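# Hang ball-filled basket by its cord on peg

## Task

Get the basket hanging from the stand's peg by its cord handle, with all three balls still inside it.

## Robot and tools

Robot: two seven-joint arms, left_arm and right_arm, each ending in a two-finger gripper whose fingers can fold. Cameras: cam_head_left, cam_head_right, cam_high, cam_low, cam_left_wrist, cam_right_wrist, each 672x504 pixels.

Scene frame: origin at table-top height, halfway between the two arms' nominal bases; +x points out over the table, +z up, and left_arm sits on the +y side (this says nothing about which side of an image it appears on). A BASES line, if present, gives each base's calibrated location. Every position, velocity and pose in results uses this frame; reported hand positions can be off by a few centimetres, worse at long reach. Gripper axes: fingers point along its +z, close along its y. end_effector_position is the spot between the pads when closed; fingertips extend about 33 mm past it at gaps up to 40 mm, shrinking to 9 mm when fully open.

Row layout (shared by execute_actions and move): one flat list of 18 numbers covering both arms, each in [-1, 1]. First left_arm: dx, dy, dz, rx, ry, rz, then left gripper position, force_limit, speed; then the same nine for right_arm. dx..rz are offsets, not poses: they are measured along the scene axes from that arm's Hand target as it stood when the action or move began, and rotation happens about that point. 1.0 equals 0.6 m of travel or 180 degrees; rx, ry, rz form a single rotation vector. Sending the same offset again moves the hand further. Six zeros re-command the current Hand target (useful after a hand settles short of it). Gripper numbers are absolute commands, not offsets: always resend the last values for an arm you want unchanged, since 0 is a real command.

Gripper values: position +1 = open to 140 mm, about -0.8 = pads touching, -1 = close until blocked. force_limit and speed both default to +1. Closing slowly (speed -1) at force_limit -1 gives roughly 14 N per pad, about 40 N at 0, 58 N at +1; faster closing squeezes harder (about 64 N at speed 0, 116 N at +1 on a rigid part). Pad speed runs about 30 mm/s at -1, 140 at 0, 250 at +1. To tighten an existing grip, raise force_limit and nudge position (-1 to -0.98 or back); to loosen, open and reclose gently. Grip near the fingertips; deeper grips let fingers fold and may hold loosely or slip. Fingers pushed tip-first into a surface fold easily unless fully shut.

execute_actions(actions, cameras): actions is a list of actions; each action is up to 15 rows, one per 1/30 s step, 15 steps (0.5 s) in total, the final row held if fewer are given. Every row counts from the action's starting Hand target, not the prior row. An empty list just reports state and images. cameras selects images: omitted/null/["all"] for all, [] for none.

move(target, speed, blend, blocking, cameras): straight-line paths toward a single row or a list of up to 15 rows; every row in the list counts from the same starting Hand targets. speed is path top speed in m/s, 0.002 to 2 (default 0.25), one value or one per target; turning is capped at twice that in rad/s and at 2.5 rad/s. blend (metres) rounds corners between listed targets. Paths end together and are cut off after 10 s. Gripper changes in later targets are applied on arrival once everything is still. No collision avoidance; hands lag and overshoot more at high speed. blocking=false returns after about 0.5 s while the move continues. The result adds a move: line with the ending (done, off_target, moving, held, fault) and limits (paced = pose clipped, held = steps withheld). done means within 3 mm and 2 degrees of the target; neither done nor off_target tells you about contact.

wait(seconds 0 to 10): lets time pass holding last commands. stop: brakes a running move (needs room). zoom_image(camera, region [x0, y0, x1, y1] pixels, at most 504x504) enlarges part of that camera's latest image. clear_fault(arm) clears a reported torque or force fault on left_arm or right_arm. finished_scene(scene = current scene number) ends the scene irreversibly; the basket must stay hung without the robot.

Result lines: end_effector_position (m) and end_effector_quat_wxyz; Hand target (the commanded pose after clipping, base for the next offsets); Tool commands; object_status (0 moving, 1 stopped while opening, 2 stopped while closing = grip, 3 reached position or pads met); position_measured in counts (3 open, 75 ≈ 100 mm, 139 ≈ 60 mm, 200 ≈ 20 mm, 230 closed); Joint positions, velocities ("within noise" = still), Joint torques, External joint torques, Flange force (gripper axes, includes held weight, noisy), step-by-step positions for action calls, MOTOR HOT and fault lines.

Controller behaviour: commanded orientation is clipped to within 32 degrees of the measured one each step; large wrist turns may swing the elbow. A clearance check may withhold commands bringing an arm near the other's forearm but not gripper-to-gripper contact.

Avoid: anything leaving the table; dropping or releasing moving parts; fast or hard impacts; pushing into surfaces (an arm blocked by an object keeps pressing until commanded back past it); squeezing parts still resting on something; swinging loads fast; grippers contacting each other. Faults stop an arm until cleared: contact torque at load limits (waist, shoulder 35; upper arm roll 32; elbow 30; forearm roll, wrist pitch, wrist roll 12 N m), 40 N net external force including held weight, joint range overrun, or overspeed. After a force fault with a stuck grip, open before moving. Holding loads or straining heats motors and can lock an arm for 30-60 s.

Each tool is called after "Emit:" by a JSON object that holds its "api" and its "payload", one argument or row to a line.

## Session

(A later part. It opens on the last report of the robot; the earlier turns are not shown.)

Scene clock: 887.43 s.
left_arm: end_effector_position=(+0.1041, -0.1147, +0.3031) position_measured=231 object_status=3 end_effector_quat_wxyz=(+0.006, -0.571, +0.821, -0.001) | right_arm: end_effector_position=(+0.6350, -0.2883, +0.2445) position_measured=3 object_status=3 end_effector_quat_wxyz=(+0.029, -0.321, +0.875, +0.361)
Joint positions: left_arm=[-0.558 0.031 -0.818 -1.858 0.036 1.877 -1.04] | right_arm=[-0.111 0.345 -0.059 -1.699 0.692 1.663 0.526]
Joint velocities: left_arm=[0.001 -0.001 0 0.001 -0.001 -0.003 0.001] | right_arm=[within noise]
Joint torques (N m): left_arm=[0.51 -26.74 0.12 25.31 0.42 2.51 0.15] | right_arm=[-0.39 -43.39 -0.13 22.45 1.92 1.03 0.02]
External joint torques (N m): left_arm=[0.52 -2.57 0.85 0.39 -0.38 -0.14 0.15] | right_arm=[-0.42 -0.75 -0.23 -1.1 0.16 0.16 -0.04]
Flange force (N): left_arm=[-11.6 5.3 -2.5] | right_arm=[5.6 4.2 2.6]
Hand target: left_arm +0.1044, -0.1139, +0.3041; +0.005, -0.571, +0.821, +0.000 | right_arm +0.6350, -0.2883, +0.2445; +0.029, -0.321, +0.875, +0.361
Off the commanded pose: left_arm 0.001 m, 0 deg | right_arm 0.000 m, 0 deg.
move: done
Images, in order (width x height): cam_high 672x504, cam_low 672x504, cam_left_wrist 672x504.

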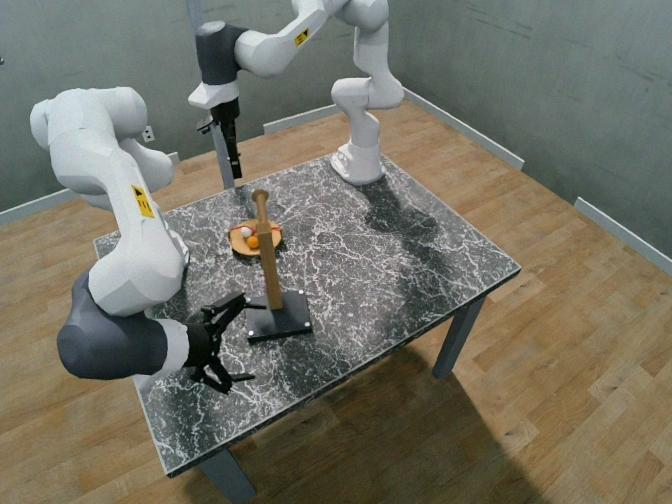

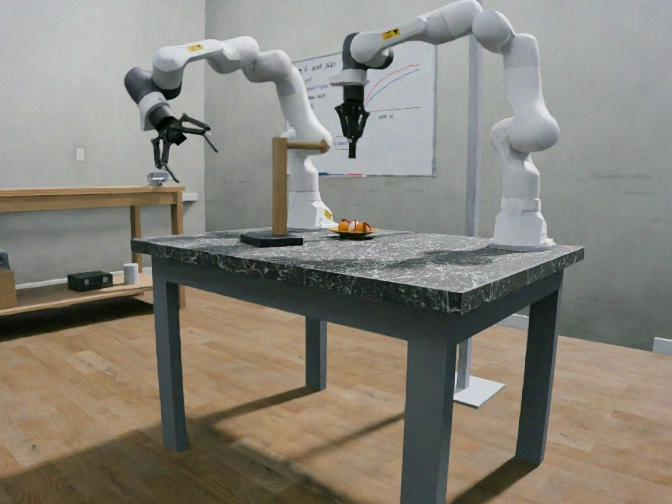

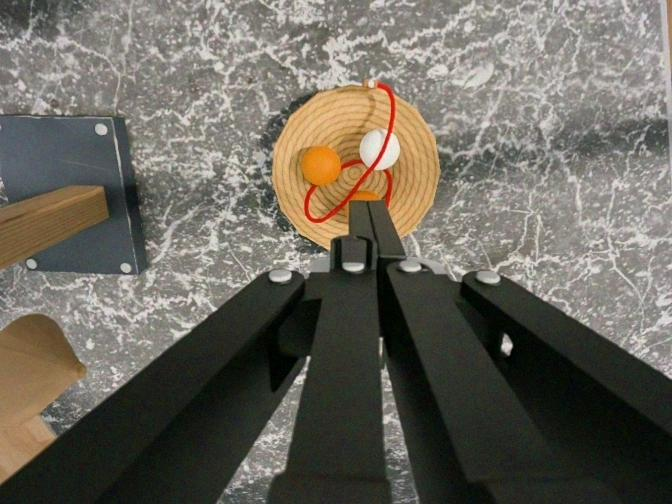

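Emit:
{"api": "zoom_image", "payload": {
  "camera": "cam_left_wrist",
  "region": [250, 60, 460, 270]
}}

Emit:
{"api": "execute_actions", "payload": {
  "actions": [],
  "cameras": ["cam_head_left", "cam_head_right", "cam_high"]
}}

Emit:
{"api": "zoom_image", "payload": {
  "camera": "cam_head_left",
  "region": [360, 290, 500, 430]
}}

Emit:
{"api": "zoom_image", "payload": {
  "camera": "cam_head_right",
  "region": [350, 290, 490, 430]
}}

Scaled by 2.400 from the camera's 672x504 image, which has a finer 960x720 frame.

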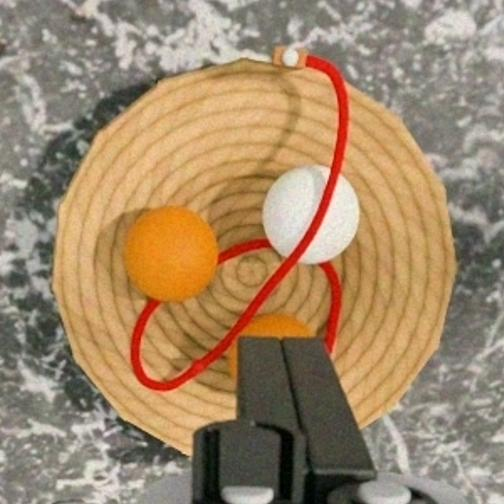

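Scene clock: 899.70 s.
left_arm: end_effector_position=(+0.1041, -0.1145, +0.3031) position_measured=231 object_status=3 end_effector_quat_wxyz=(+0.006, -0.571, +0.821, -0.001) | right_arm: end_effector_position=(+0.6350, -0.2883, +0.2445) position_measured=3 object_status=3 end_effector_quat_wxyz=(+0.029, -0.321, +0.875, +0.361)
Joint positions: left_arm=[-0.558 0.031 -0.818 -1.858 0.036 1.876 -1.04] | right_arm=[-0.111 0.345 -0.059 -1.699 0.692 1.663 0.526]
Joint velocities: within noise
Joint torques (N m): left_arm=[0.47 -26.72 0.1 25.18 0.47 2.52 0.17] | right_arm=[-0.39 -43.4 -0.14 22.5 1.91 1.03 0.03]
External joint torques (N m): left_arm=[0.47 -2.56 0.82 0.31 -0.34 -0.11 0.17] | right_arm=[-0.39 -0.86 -0.22 -0.99 0.16 0.16 -0.02]
Flange force (N): left_arm=[-11.7 5.4 -2.3] | right_arm=[5.4 4.3 2.4]
Hand target: left_arm +0.1044, -0.1139, +0.3041; +0.005, -0.571, +0.821, +0.000 | right_arm +0.6350, -0.2883, +0.2445; +0.029, -0.321, +0.875, +0.361
Tool commands: left_gripper/position=-1.0 left_gripper/force_limit=-0.6 left_gripper/speed=-1.0 right_gripper/position=+1.0 right_gripper/force_limit=+1.0 right_gripper/speed=+1.0
Off the commanded pose: left_arm 0.001 m, 0 deg | right_arm 0.000 m, 0 deg.
Images, in order (width x height): cam_head_left 672x504, cam_head_right 672x504, cam_high 672x504.

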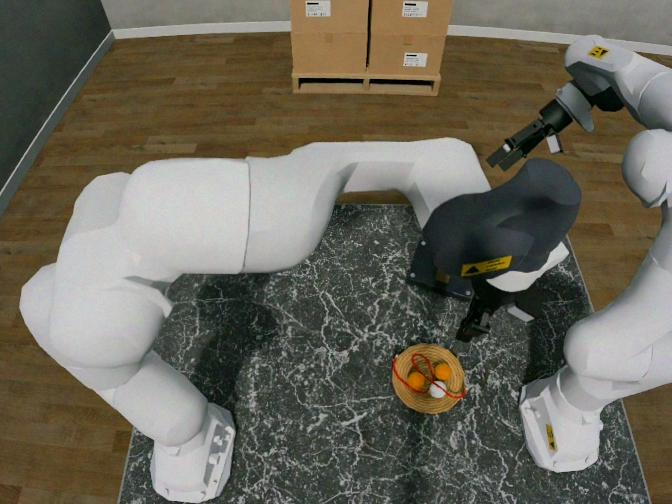

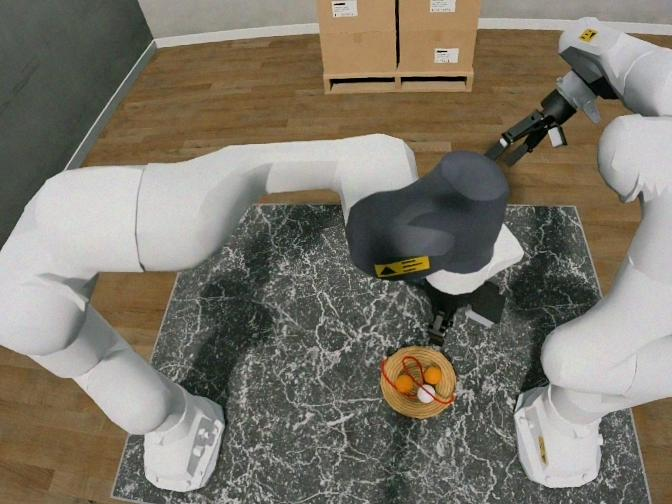

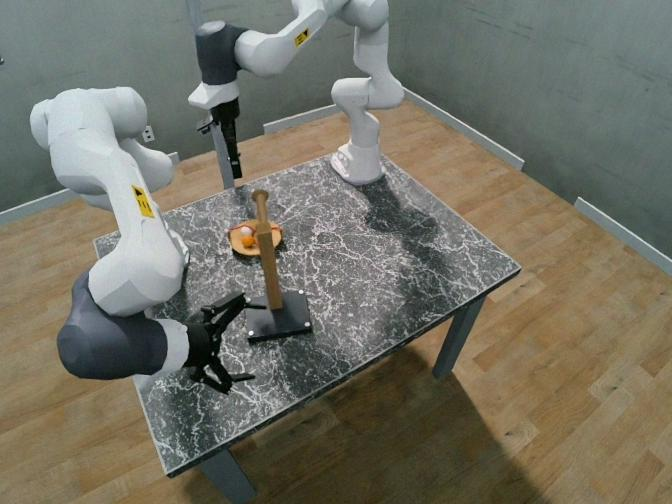

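Scaled by 3.600 from the camera's 672x504 image, which has a finer 960x720 frame.

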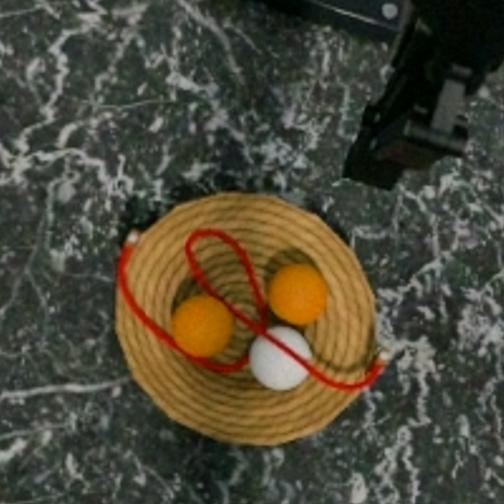

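Scaled by 3.600 from the camera's 672x504 image, which has a finer 960x720 frame.

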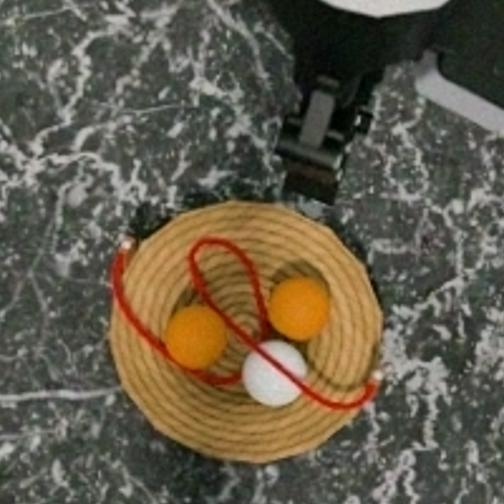

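Emit:
{"api": "move", "payload": {
  "target": [0.0072, 0.022, -0.2685, 0.0799, -0.0826, -0.2854, -0.37, -0.6, -0.5, 0, 0, 0, 0, 0, 0, 1, 1, 1],
  "speed": 0.2,
  "cameras": ["cam_low", "cam_left_wrist", "cam_head_left"]
}}

Emit:
{"api": "zoom_image", "payload": {
  "camera": "cam_left_wrist",
  "region": [210, 60, 550, 320]
}}

Scene clock: 1103.00 s.
left_arm: end_effector_position=(+0.1086, -0.1002, +0.1439) position_measured=176 object_status=3 end_effector_quat_wxyz=(+0.176, -0.155, +0.972, +0.026) | right_arm: end_effector_position=(+0.6350, -0.2883, +0.2445) position_measured=3 object_status=3 end_effector_quat_wxyz=(+0.029, -0.321, +0.875, +0.362)
Joint positions: left_arm=[-0.685 0.301 -0.876 -2.049 0.649 2.034 -0.664] | right_arm=[-0.111 0.345 -0.059 -1.699 0.692 1.663 0.526]
Joint velocities: left_arm=[0.001 -0.001 0 -0.001 0 0.001 0.005] | right_arm=[within noise]
Joint torques (N m): left_arm=[0.46 -30.91 -7.1 22.09 1.33 2.16 0.14] | right_arm=[-0.36 -43.39 -0.12 22.47 1.91 1.03 0.02]
External joint torques (N m): left_arm=[0.62 -1.48 0.2 -0.3 0.44 0.23 0.15] | right_arm=[-0.42 -0.74 -0.24 -1.05 0.15 0.17 -0.03]
Flange force (N): left_arm=[-4.1 6.6 -0.6] | right_arm=[5.5 4.1 2.5]
Hand target: left_arm +0.1087, -0.1007, +0.1430; +0.176, -0.151, +0.972, +0.025 | right_arm +0.6350, -0.2883, +0.2445; +0.029, -0.321, +0.875, +0.361
Off the commanded pose: left_arm 0.001 m, 0 deg | right_arm 0.000 m, 0 deg.
move: done
Images, in order (width x height): cam_head_left 672x504, cam_low 672x504, cam_left_wrist 672x504.

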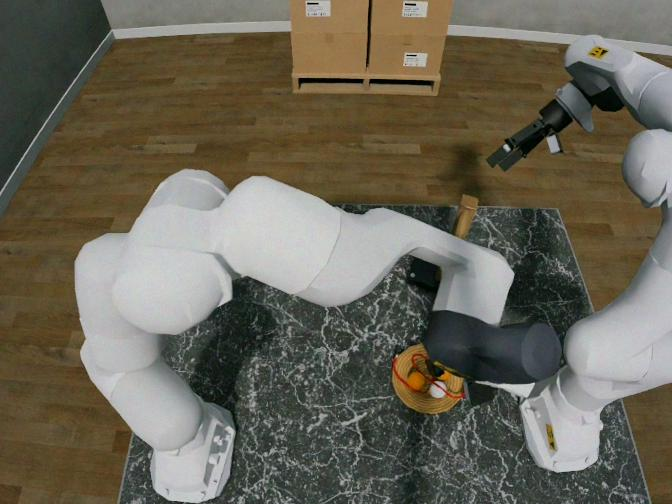

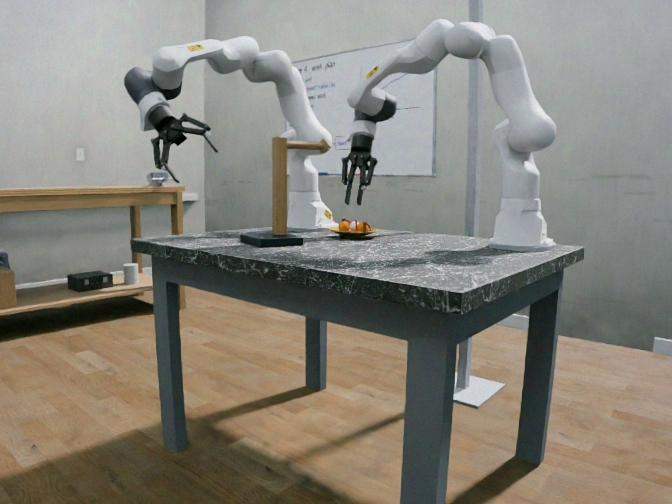

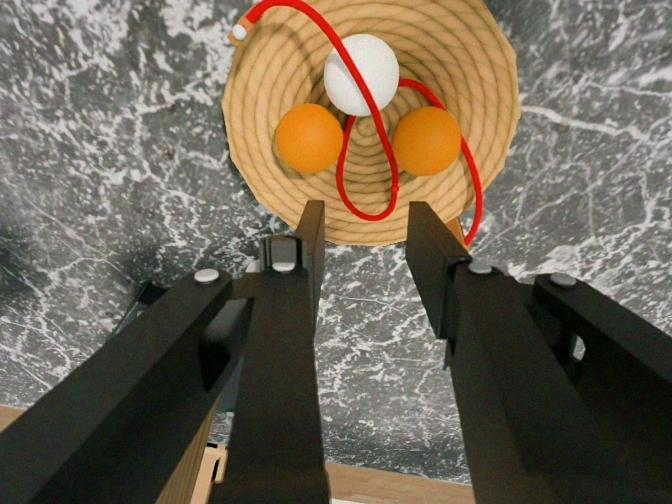

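Scaled by 1.482 from the camera's 672x504 image, which has a finer 960x720 frame.

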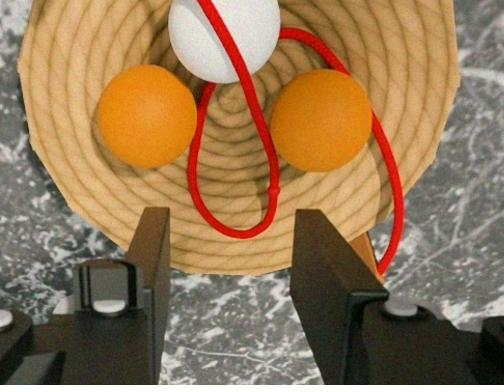

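Emit:
{"api": "move", "payload": {
  "target": [0.039, 0.0245, -0.099, 0, 0, 0, -0.29, -0.6, -0.5, 0, 0, 0, 0, 0, 0, 1, 1, 1],
  "speed": 0.1,
  "cameras": ["cam_low", "cam_left_wrist", "cam_head_left"]
}}

Emit:
{"api": "zoom_image", "payload": {
  "camera": "cam_left_wrist",
  "region": [210, 60, 550, 320]
}}

Emit:
{"api": "zoom_image", "payload": {
  "camera": "cam_low",
  "region": [280, 120, 430, 260]
}}

Scene clock: 1274.10 s.
left_arm: end_effector_position=(+0.1324, -0.0852, +0.0841) position_measured=165 object_status=3 end_effector_quat_wxyz=(+0.175, -0.150, +0.973, +0.027) | right_arm: end_effector_position=(+0.6350, -0.2883, +0.2445) position_measured=3 object_status=3 end_effector_quat_wxyz=(+0.029, -0.321, +0.875, +0.362)
Joint positions: left_arm=[-0.687 0.373 -0.803 -2.124 0.76 2.15 -0.714] | right_arm=[-0.111 0.345 -0.059 -1.699 0.692 1.663 0.526]
Joint velocities: left_arm=[-0.002 -0.001 0 0 -0.001 0.001 -0.008] | right_arm=[within noise]
Joint torques (N m): left_arm=[-0.56 -33.63 -7.36 20.71 1.15 2.12 -0.25] | right_arm=[-0.37 -43.36 -0.13 22.48 1.92 1.02 0.04]
External joint torques (N m): left_arm=[-0.7 -2.34 0.66 0.01 0.45 0.26 -0.24] | right_arm=[-0.45 -0.79 -0.27 -1.01 0.16 0.17 -0.01]
Flange force (N): left_arm=[-1.5 5.0 -1.3] | right_arm=[5.4 4.1 2.3]
Hand target: left_arm +0.1321, -0.0860, +0.0836; +0.176, -0.151, +0.972, +0.025 | right_arm +0.6350, -0.2883, +0.2445; +0.029, -0.321, +0.875, +0.361
Off the commanded pose: left_arm 0.001 m, 0 deg | right_arm 0.000 m, 0 deg.
move: done
Images, in order (width x height): cam_head_left 672x504, cam_low 672x504, cam_left_wrist 672x504.

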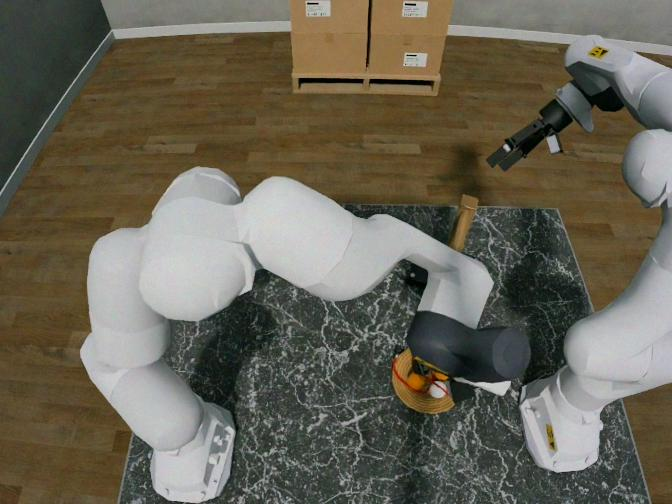

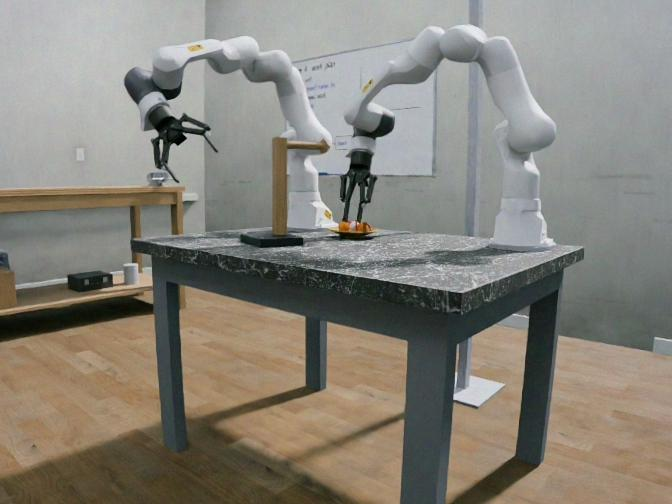

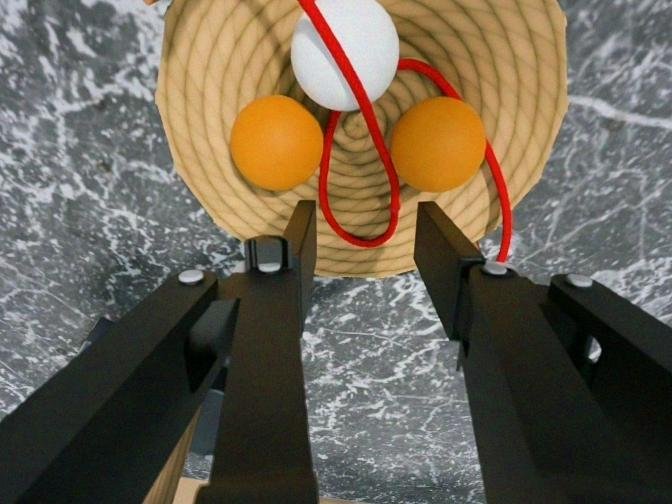

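Scaled by 1.482 from the camera's 672x504 image, which has a finer 960x720 frame.

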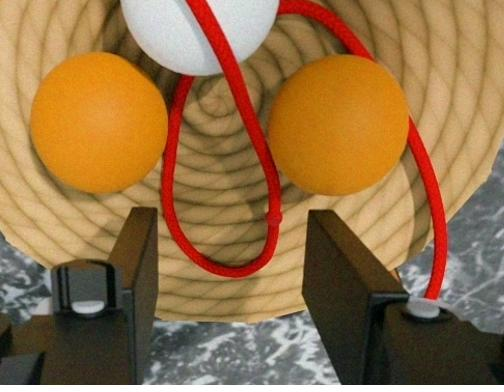

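Scaled by 3.360 from the camera's 672x504 image, which has a finer 960x720 frame.

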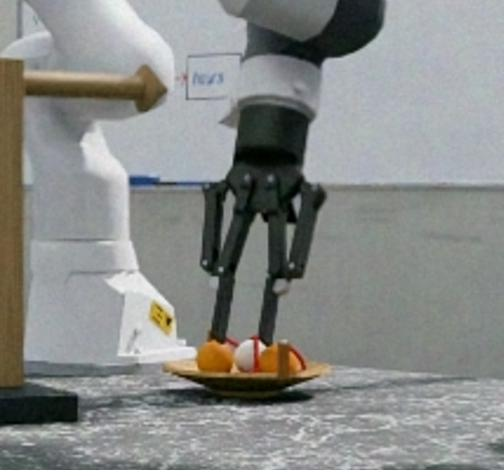

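Emit:
{"api": "zoom_image", "payload": {
  "camera": "cam_left_wrist",
  "region": [280, 170, 450, 300]
}}

Emit:
{"api": "zoom_image", "payload": {
  "camera": "cam_low",
  "region": [310, 170, 400, 250]
}}

Emit:
{"api": "zoom_image", "payload": {
  "camera": "cam_head_left",
  "region": [380, 330, 470, 420]
}}

Scaled by 2.965 from the camera's 672x504 image, which has a finer 960x720 frame.

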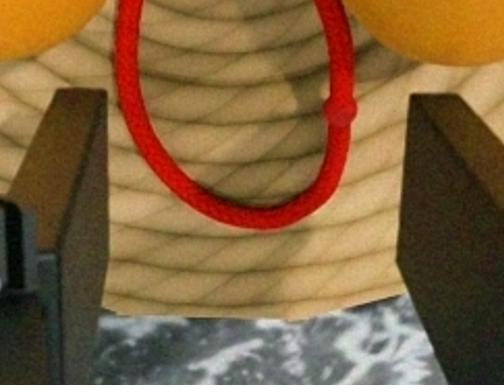

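Scaled by 5.600 from the camera's 672x504 image, which has a finer 960x720 frame.

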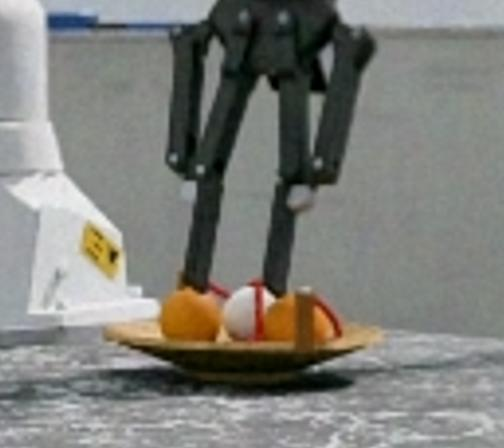

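Scaled by 5.600 from the camera's 672x504 image, which has a finer 960x720 frame.

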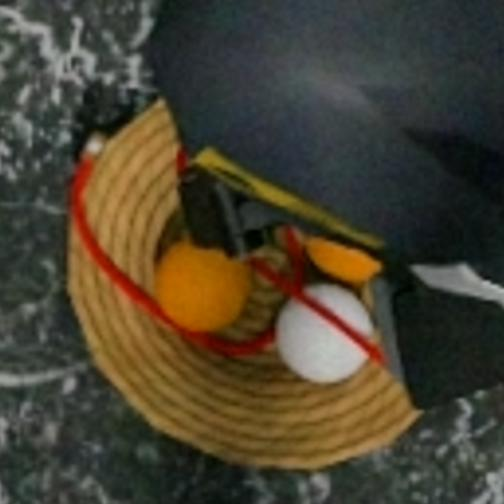

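Emit:
{"api": "move", "payload": {
  "target": [
    [0, 0, 0, 0, 0, 0, -0.245, -0.6, -0.5, 0, 0, 0, 0, 0, 0, 1, 1, 1],
    [0.0246, 0.0051, -0.0441, 0, 0, 0, -0.245, -0.6, -0.5, 0, 0, 0, 0, 0, 0, 1, 1, 1]
  ],
  "speed": 0.04,
  "cameras": ["cam_low", "cam_left_wrist"]
}}

Emit:
{"api": "zoom_image", "payload": {
  "camera": "cam_left_wrist",
  "region": [280, 150, 460, 300]
}}

Emit:
{"api": "zoom_image", "payload": {
  "camera": "cam_low",
  "region": [310, 170, 400, 250]
}}

Scene clock: 1441.73 s.
left_arm: end_effector_position=(+0.1475, -0.0824, +0.0582) position_measured=160 object_status=3 end_effector_quat_wxyz=(+0.176, -0.151, +0.972, +0.027) | right_arm: end_effector_position=(+0.6350, -0.2883, +0.2445) position_measured=3 object_status=3 end_effector_quat_wxyz=(+0.029, -0.321, +0.875, +0.362)
Joint positions: left_arm=[-0.694 0.422 -0.758 -2.131 0.822 2.192 -0.74] | right_arm=[-0.111 0.345 -0.059 -1.699 0.692 1.663 0.526]
Joint velocities: left_arm=[0.001 0 0 -0.001 0.002 0.004 -0.005] | right_arm=[within noise]
Joint torques (N m): left_arm=[-0.56 -34.72 -7.89 19.86 1.09 2.12 -0.2] | right_arm=[-0.44 -43.41 -0.11 22.49 1.91 1.02 0.01]
External joint torques (N m): left_arm=[-0.53 -1.75 0.9 -0.05 0.45 0.27 -0.19] | right_arm=[-0.35 -1.03 -0.12 -0.92 0.17 0.16 -0.04]
Flange force (N): left_arm=[-0.9 3.5 -0.1] | right_arm=[5.5 4.6 2.3]
Hand target: left_arm +0.1468, -0.0830, +0.0572; +0.176, -0.151, +0.972, +0.025 | right_arm +0.6350, -0.2883, +0.2445; +0.029, -0.321, +0.875, +0.361
Off the commanded pose: left_arm 0.001 m, 0 deg | right_arm 0.000 m, 0 deg.
move: done
Images, in order (width x height): cam_low 672x504, cam_left_wrist 672x504.

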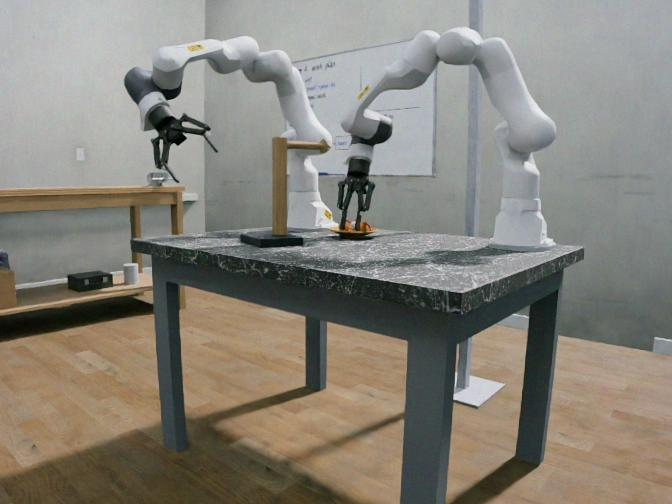

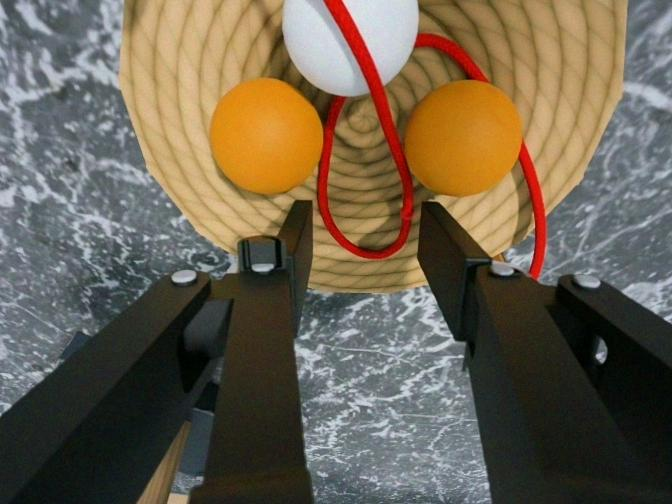

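Scaled by 2.800 from the camera's 672x504 image, which has a finer 960x720 frame.

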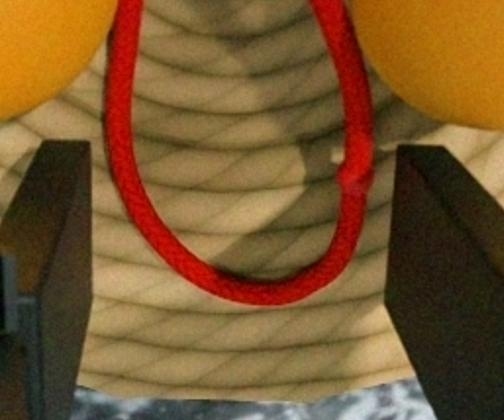

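Scaled by 5.600 from the camera's 672x504 image, which has a finer 960x720 frame.

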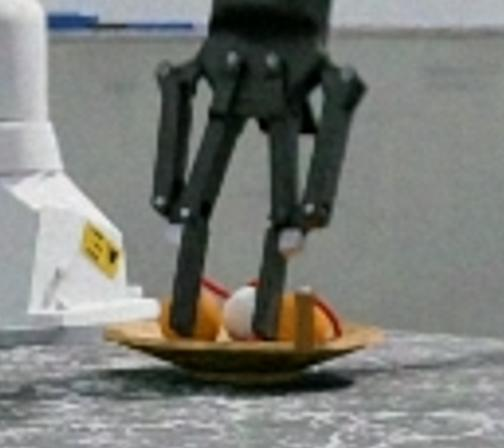

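Emit:
{"api": "move", "payload": {
  "target": [0.0062, 0.002, -0.0083, 0, 0, 0, -0.245, -0.6, -0.5, 0, 0, 0, 0, 0, 0, 1, 1, 1],
  "speed": 0.03,
  "cameras": ["cam_low", "cam_left_wrist"]
}}

Emit:
{"api": "zoom_image", "payload": {
  "camera": "cam_left_wrist",
  "region": [280, 150, 460, 300]
}}

Emit:
{"api": "zoom_image", "payload": {
  "camera": "cam_low",
  "region": [310, 170, 400, 250]
}}

Scene clock: 1460.17 s.
left_arm: end_effector_position=(+0.1513, -0.0813, +0.0534) position_measured=160 object_status=3 end_effector_quat_wxyz=(+0.176, -0.151, +0.972, +0.027) | right_arm: end_effector_position=(+0.6350, -0.2883, +0.2445) position_measured=3 object_status=3 end_effector_quat_wxyz=(+0.029, -0.321, +0.875, +0.362)
Joint positions: left_arm=[-0.694 0.43 -0.749 -2.133 0.834 2.201 -0.744] | right_arm=[-0.111 0.345 -0.059 -1.699 0.692 1.663 0.526]
Joint velocities: left_arm=[-0.001 -0.001 0.001 0.001 0.002 0.005 -0.002] | right_arm=[within noise]
Joint torques (N m): left_arm=[-0.45 -34.88 -7.79 19.53 1.07 2.08 -0.17] | right_arm=[-0.39 -43.37 -0.11 22.5 1.92 1.03 0.01]
External joint torques (N m): left_arm=[-0.47 -1.59 1.05 -0.32 0.44 0.22 -0.16] | right_arm=[-0.46 -0.75 -0.25 -1.04 0.15 0.17 -0.04]
Flange force (N): left_arm=[-1.1 3.9 0.3] | right_arm=[5.5 4.0 2.4]
Hand target: left_arm +0.1506, -0.0818, +0.0522; +0.176, -0.151, +0.972, +0.025 | right_arm +0.6350, -0.2883, +0.2445; +0.029, -0.321, +0.875, +0.361
Off the commanded pose: left_arm 0.002 m, 0 deg | right_arm 0.000 m, 0 deg.
move: done
Images, in order (width x height): cam_low 672x504, cam_left_wrist 672x504.

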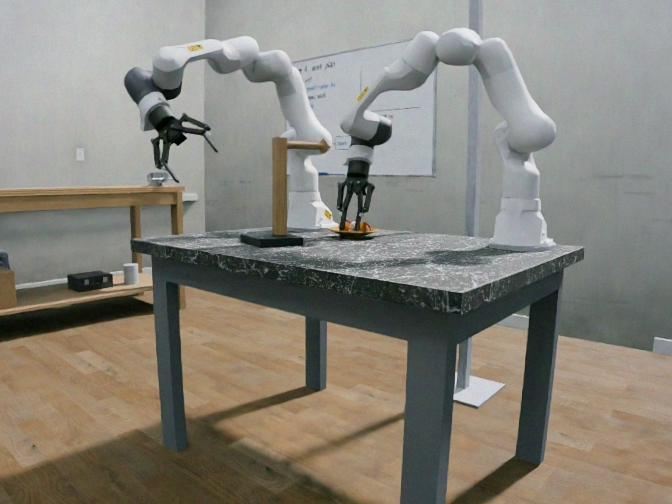

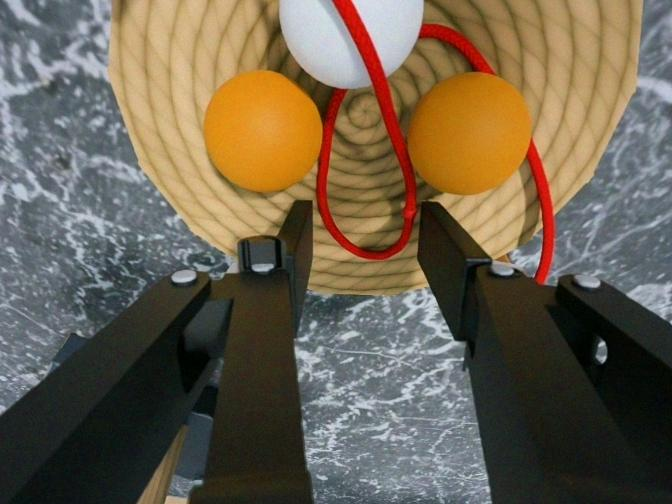

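Scaled by 2.800 from the camera's 672x504 image, which has a finer 960x720 frame.

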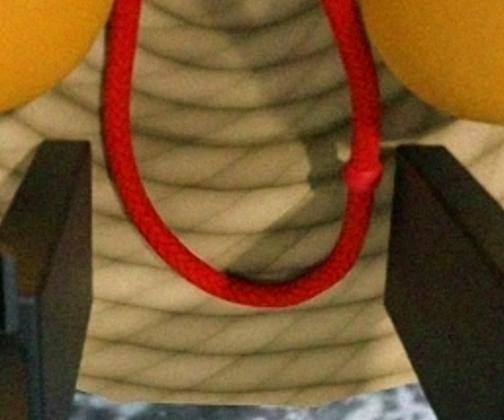

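Scaled by 5.600 from the camera's 672x504 image, which has a finer 960x720 frame.

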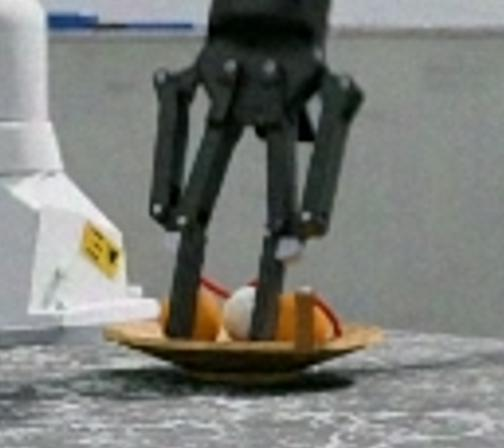

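Emit:
{"api": "move", "payload": {
  "target": [0.0016, 0.0005, -0.0055, 0, 0, 0, -0.245, -0.6, -0.5, 0, 0, 0, 0, 0, 0, 1, 1, 1],
  "speed": 0.03,
  "cameras": ["cam_low", "cam_left_wrist"]
}}

Emit:
{"api": "zoom_image", "payload": {
  "camera": "cam_left_wrist",
  "region": [280, 150, 460, 300]
}}

Emit:
{"api": "zoom_image", "payload": {
  "camera": "cam_low",
  "region": [310, 170, 400, 250]
}}

Scene clock: 1473.03 s.
left_arm: end_effector_position=(+0.1524, -0.0810, +0.0501) position_measured=160 object_status=3 end_effector_quat_wxyz=(+0.176, -0.151, +0.972, +0.027) | right_arm: end_effector_position=(+0.6350, -0.2883, +0.2445) position_measured=3 object_status=3 end_effector_quat_wxyz=(+0.029, -0.321, +0.875, +0.362)
Joint positions: left_arm=[-0.697 0.436 -0.743 -2.133 0.841 2.205 -0.748] | right_arm=[-0.111 0.345 -0.059 -1.699 0.692 1.663 0.526]
Joint velocities: within noise
Joint torques (N m): left_arm=[-0.75 -35 -8.08 19.5 1.02 2.15 -0.21] | right_arm=[-0.44 -43.41 -0.13 22.46 1.93 1.04 0.05]
External joint torques (N m): left_arm=[-0.85 -1.44 0.78 -0.31 0.41 0.29 -0.2] | right_arm=[-0.51 -0.7 -0.26 -1.13 0.17 0.17 -0.01]
Flange force (N): left_arm=[-0.1 3.4 0.4] | right_arm=[5.7 4.1 2.5]
Hand target: left_arm +0.1515, -0.0815, +0.0489; +0.176, -0.151, +0.972, +0.025 | right_arm +0.6350, -0.2883, +0.2445; +0.029, -0.321, +0.875, +0.361
Off the commanded pose: left_arm 0.002 m, 0 deg | right_arm 0.000 m, 0 deg.
move: done
Images, in order (width x height): cam_low 672x504, cam_left_wrist 672x504.

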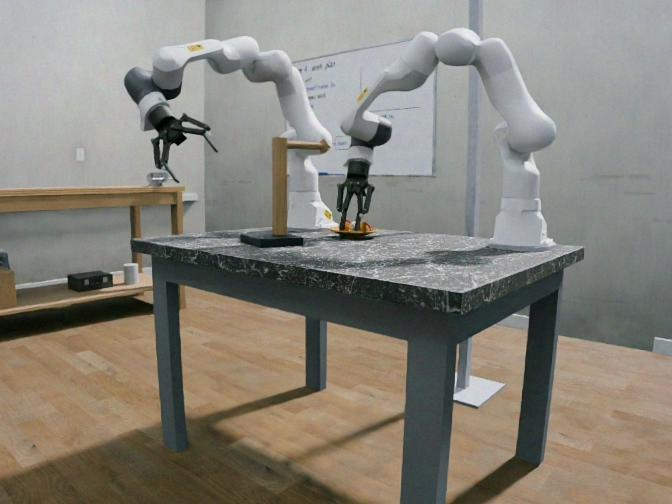

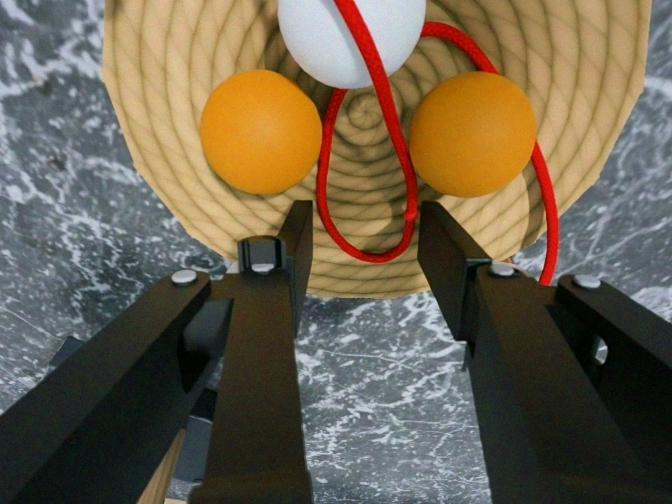

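Scaled by 2.800 from the camera's 672x504 image, which has a finer 960x720 frame.

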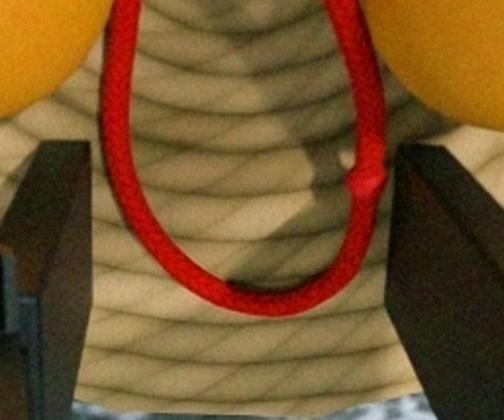

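Scaled by 5.600 from the camera's 672x504 image, which has a finer 960x720 frame.

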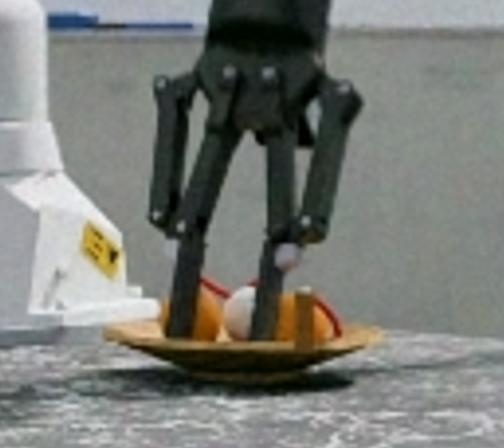

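Emit:
{"api": "move", "payload": {
  "target": [0.0016, 0.0005, -0.0047, 0, 0, 0, -0.245, -0.6, -0.5, 0, 0, 0, 0, 0, 0, 1, 1, 1],
  "speed": 0.03,
  "cameras": ["cam_low", "cam_left_wrist"]
}}

Emit:
{"api": "zoom_image", "payload": {
  "camera": "cam_left_wrist",
  "region": [280, 150, 460, 300]
}}

Emit:
{"api": "zoom_image", "payload": {
  "camera": "cam_low",
  "region": [325, 190, 385, 250]
}}

Scene clock: 1483.43 s.
left_arm: end_effector_position=(+0.1534, -0.0813, +0.0487) position_measured=160 object_status=3 end_effector_quat_wxyz=(+0.177, -0.151, +0.972, +0.026) | right_arm: end_effector_position=(+0.6350, -0.2883, +0.2445) position_measured=3 object_status=3 end_effector_quat_wxyz=(+0.029, -0.321, +0.875, +0.362)
Joint positions: left_arm=[-0.699 0.439 -0.739 -2.133 0.848 2.208 -0.752] | right_arm=[-0.111 0.345 -0.059 -1.699 0.692 1.663 0.526]
Joint velocities: within noise
Joint torques (N m): left_arm=[-0.41 -33.51 -7.44 19.1 0.97 2.33 -0.3] | right_arm=[-0.41 -43.41 -0.1 22.46 1.92 1.03 0.03]
External joint torques (N m): left_arm=[-0.48 0 1.4 -0.54 0.36 0.49 -0.29] | right_arm=[-0.27 -0.7 -0.06 -1.12 0.17 0.15 -0.02]
Flange force (N): left_arm=[1.1 0.9 4.0] | right_arm=[5.4 4.2 2.8]
Hand target: left_arm +0.1525, -0.0812, +0.0461; +0.176, -0.151, +0.972, +0.025 | right_arm +0.6350, -0.2883, +0.2445; +0.029, -0.321, +0.875, +0.361
Off the commanded pose: left_arm 0.003 m, 0 deg | right_arm 0.000 m, 0 deg.
move: done
Images, in order (width x height): cam_low 672x504, cam_left_wrist 672x504.

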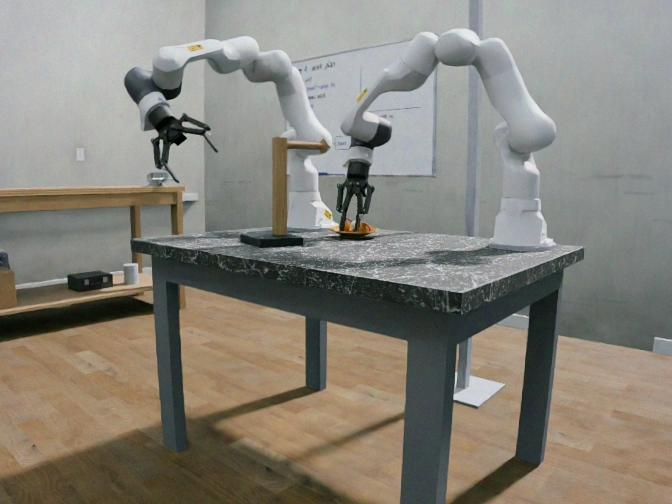

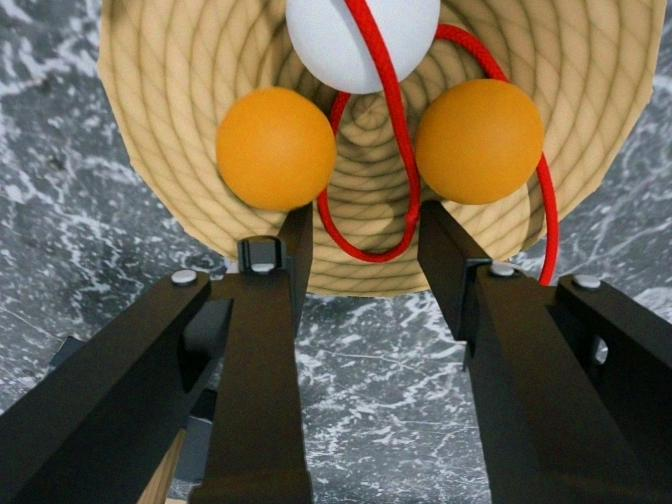

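Scaled by 2.800 from the camera's 672x504 image, which has a finer 960x720 frame.

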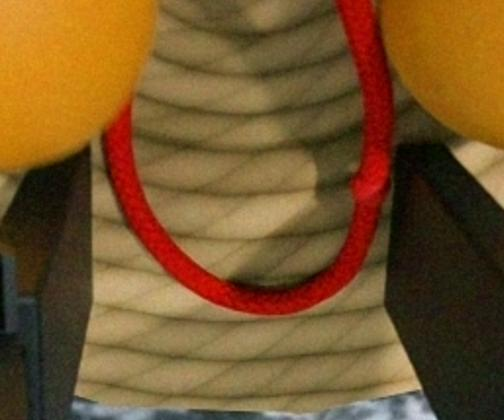

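Scaled by 8.400 from the camera's 672x504 image, which has a finer 960x720 frame.

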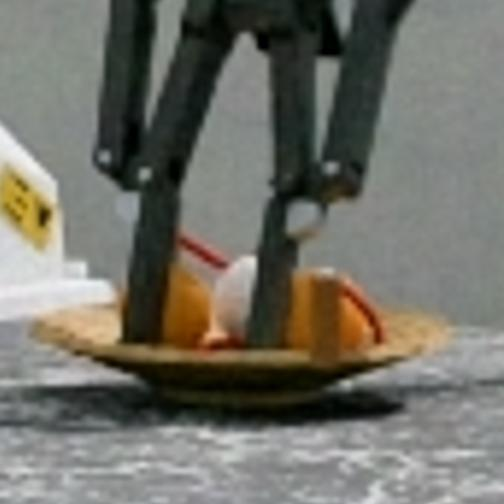

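Emit:
{"api": "move", "payload": {
  "target": [
    [-0.001, -0.0003, 0.003, 0, 0, 0, -0.245, -0.6, -0.5, 0, 0, 0, 0, 0, 0, 1, 1, 1],
    [-0.001, -0.0003, 0.003, 0, 0, 0, -1, -0.5, -1, 0, 0, 0, 0, 0, 0, 1, 1, 1]
  ],
  "speed": 0.03,
  "cameras": ["cam_low", "cam_left_wrist"]
}}

Emit:
{"api": "zoom_image", "payload": {
  "camera": "cam_left_wrist",
  "region": [280, 150, 460, 300]
}}

Scene clock: 1495.87 s.
left_arm: end_effector_position=(+0.1528, -0.0816, +0.0489) position_measured=224 object_status=0 end_effector_quat_wxyz=(+0.177, -0.150, +0.972, +0.026) | right_arm: end_effector_position=(+0.6350, -0.2883, +0.2445) position_measured=3 object_status=3 end_effector_quat_wxyz=(+0.029, -0.321, +0.875, +0.362)
Joint positions: left_arm=[-0.699 0.439 -0.74 -2.134 0.848 2.208 -0.752] | right_arm=[-0.111 0.345 -0.059 -1.699 0.692 1.663 0.526]
Joint velocities: within noise
Joint torques (N m): left_arm=[-0.01 -35.42 -8.52 19.55 0.64 1.95 -0.12] | right_arm=[-0.38 -43.4 -0.09 22.48 1.9 1.04 0.02]
External joint torques (N m): left_arm=[0.18 -1.78 0.59 -0.15 0.03 0.08 -0.11] | right_arm=[-0.34 -0.87 -0.13 -1 0.15 0.18 -0.03]
Flange force (N): left_arm=[-2.7 5.0 -2.2] | right_arm=[5.4 4.4 2.5]
Hand target: left_arm +0.1519, -0.0814, +0.0479; +0.176, -0.151, +0.972, +0.025 | right_arm +0.6350, -0.2883, +0.2445; +0.029, -0.321, +0.875, +0.361
Off the commanded pose: left_arm 0.001 m, 0 deg | right_arm 0.000 m, 0 deg.
move: done
Images, in order (width x height): cam_low 672x504, cam_left_wrist 672x504.

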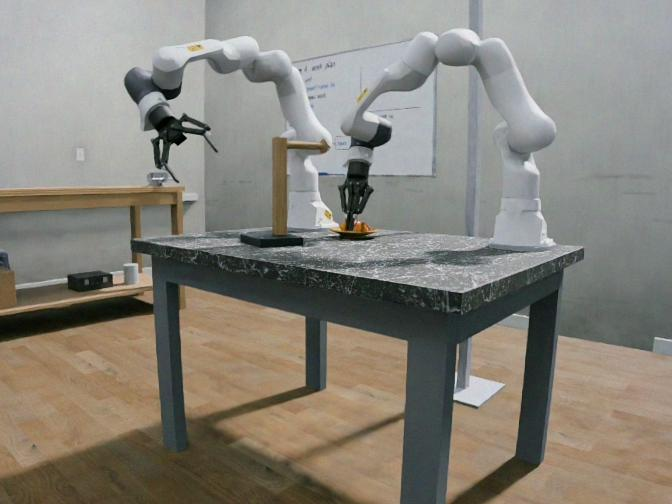

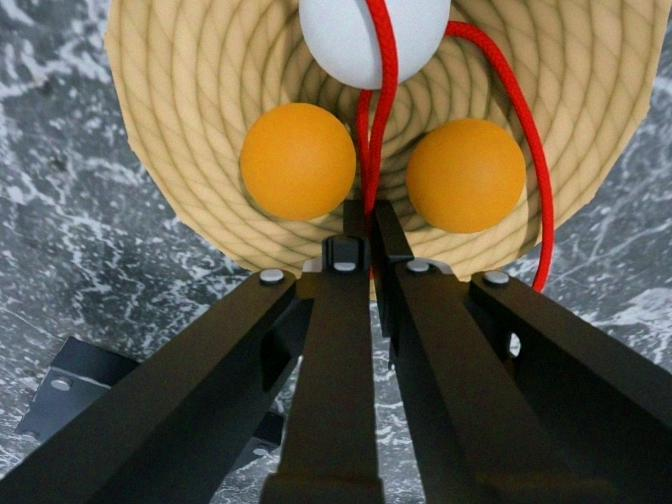

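Scaled by 2.800 from the camera's 672x504 image, which has a finer 960x720 frame.

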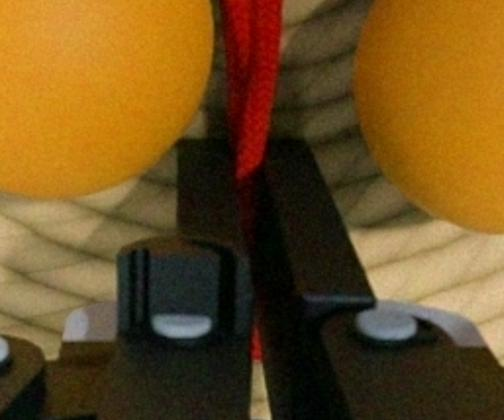

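Emit:
{"api": "move", "payload": {
  "target": [
    [-0.0533, -0.0027, 0.1367, 0, 0, 0, -1, -0.5, -1, 0, 0, 0, 0, 0, 0, 1, 1, 1],
    [-0.2533, 0.009, 0.1367, -0.0799, 0.0826, 0.2854, -1, -0.5, -1, 0, 0, 0, 0, 0, 0, 1, 1, 1]
  ],
  "speed": 0.1,
  "blend": [0.02, 0],
  "cameras": ["cam_low", "cam_left_wrist", "cam_head_right"]
}}

Emit:
{"api": "zoom_image", "payload": {
  "camera": "cam_left_wrist",
  "region": [50, 0, 500, 300]
}}

Scene clock: 1576.57 s.
left_arm: end_effector_position=(+0.0012, -0.0754, +0.1297) position_measured=224 object_status=2 end_effector_quat_wxyz=(+0.006, -0.569, +0.823, +0.001) | right_arm: end_effector_position=(+0.6350, -0.2883, +0.2445) position_measured=3 object_status=3 end_effector_quat_wxyz=(+0.029, -0.321, +0.875, +0.362)
Joint positions: left_arm=[-0.667 0.079 -0.882 -2.29 0.098 2.33 -1.262] | right_arm=[-0.111 0.345 -0.059 -1.699 0.692 1.663 0.526]
Joint velocities: left_arm=[0 -0.001 0 0 -0.001 0 -0.006] | right_arm=[within noise]
Joint torques (N m): left_arm=[-0.5 -24.71 -1.6 22.01 0.23 2.9 -0.27] | right_arm=[-0.39 -43.36 -0.11 22.47 1.93 1.02 0.02]
External joint torques (N m): left_arm=[-0.46 -2.64 0.27 -0.22 -0.38 0.26 -0.27] | right_arm=[-0.3 -0.81 -0.11 -1.05 0.17 0.15 -0.04]
Flange force (N): left_arm=[-11.2 5.0 -6.1] | right_arm=[5.5 4.3 2.6]
Hand target: left_arm -0.0001, -0.0760, +0.1299; +0.005, -0.571, +0.821, +0.000 | right_arm +0.6350, -0.2883, +0.2445; +0.029, -0.321, +0.875, +0.361
Off the commanded pose: left_arm 0.001 m, 0 deg | right_arm 0.000 m, 0 deg.
move: done
Images, in order (width x height): cam_head_right 672x504, cam_low 672x504, cam_left_wrist 672x504.

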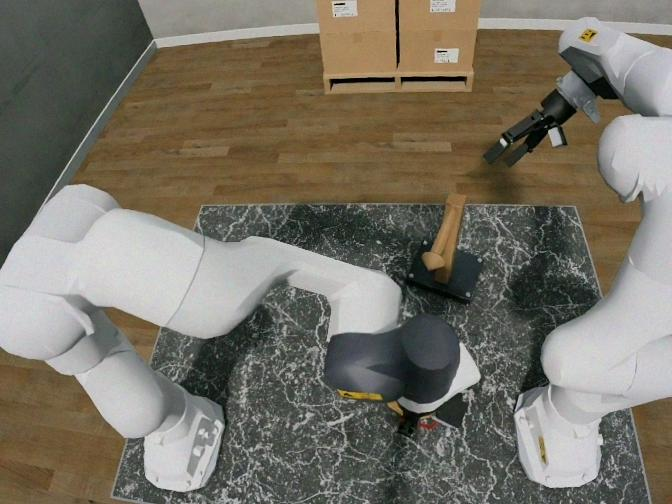

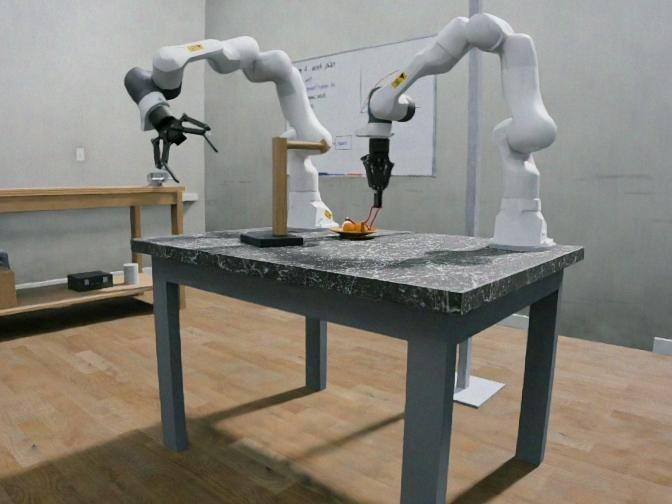

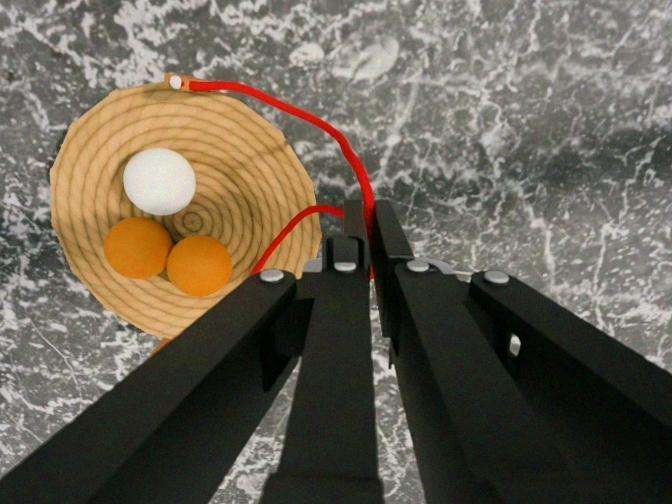

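Scaled by 1.120 from the camera's 672x504 image, which has a finer 960x720 frame.

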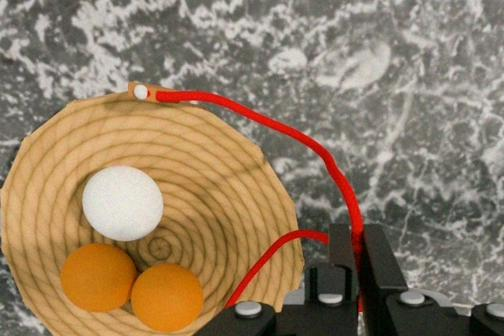

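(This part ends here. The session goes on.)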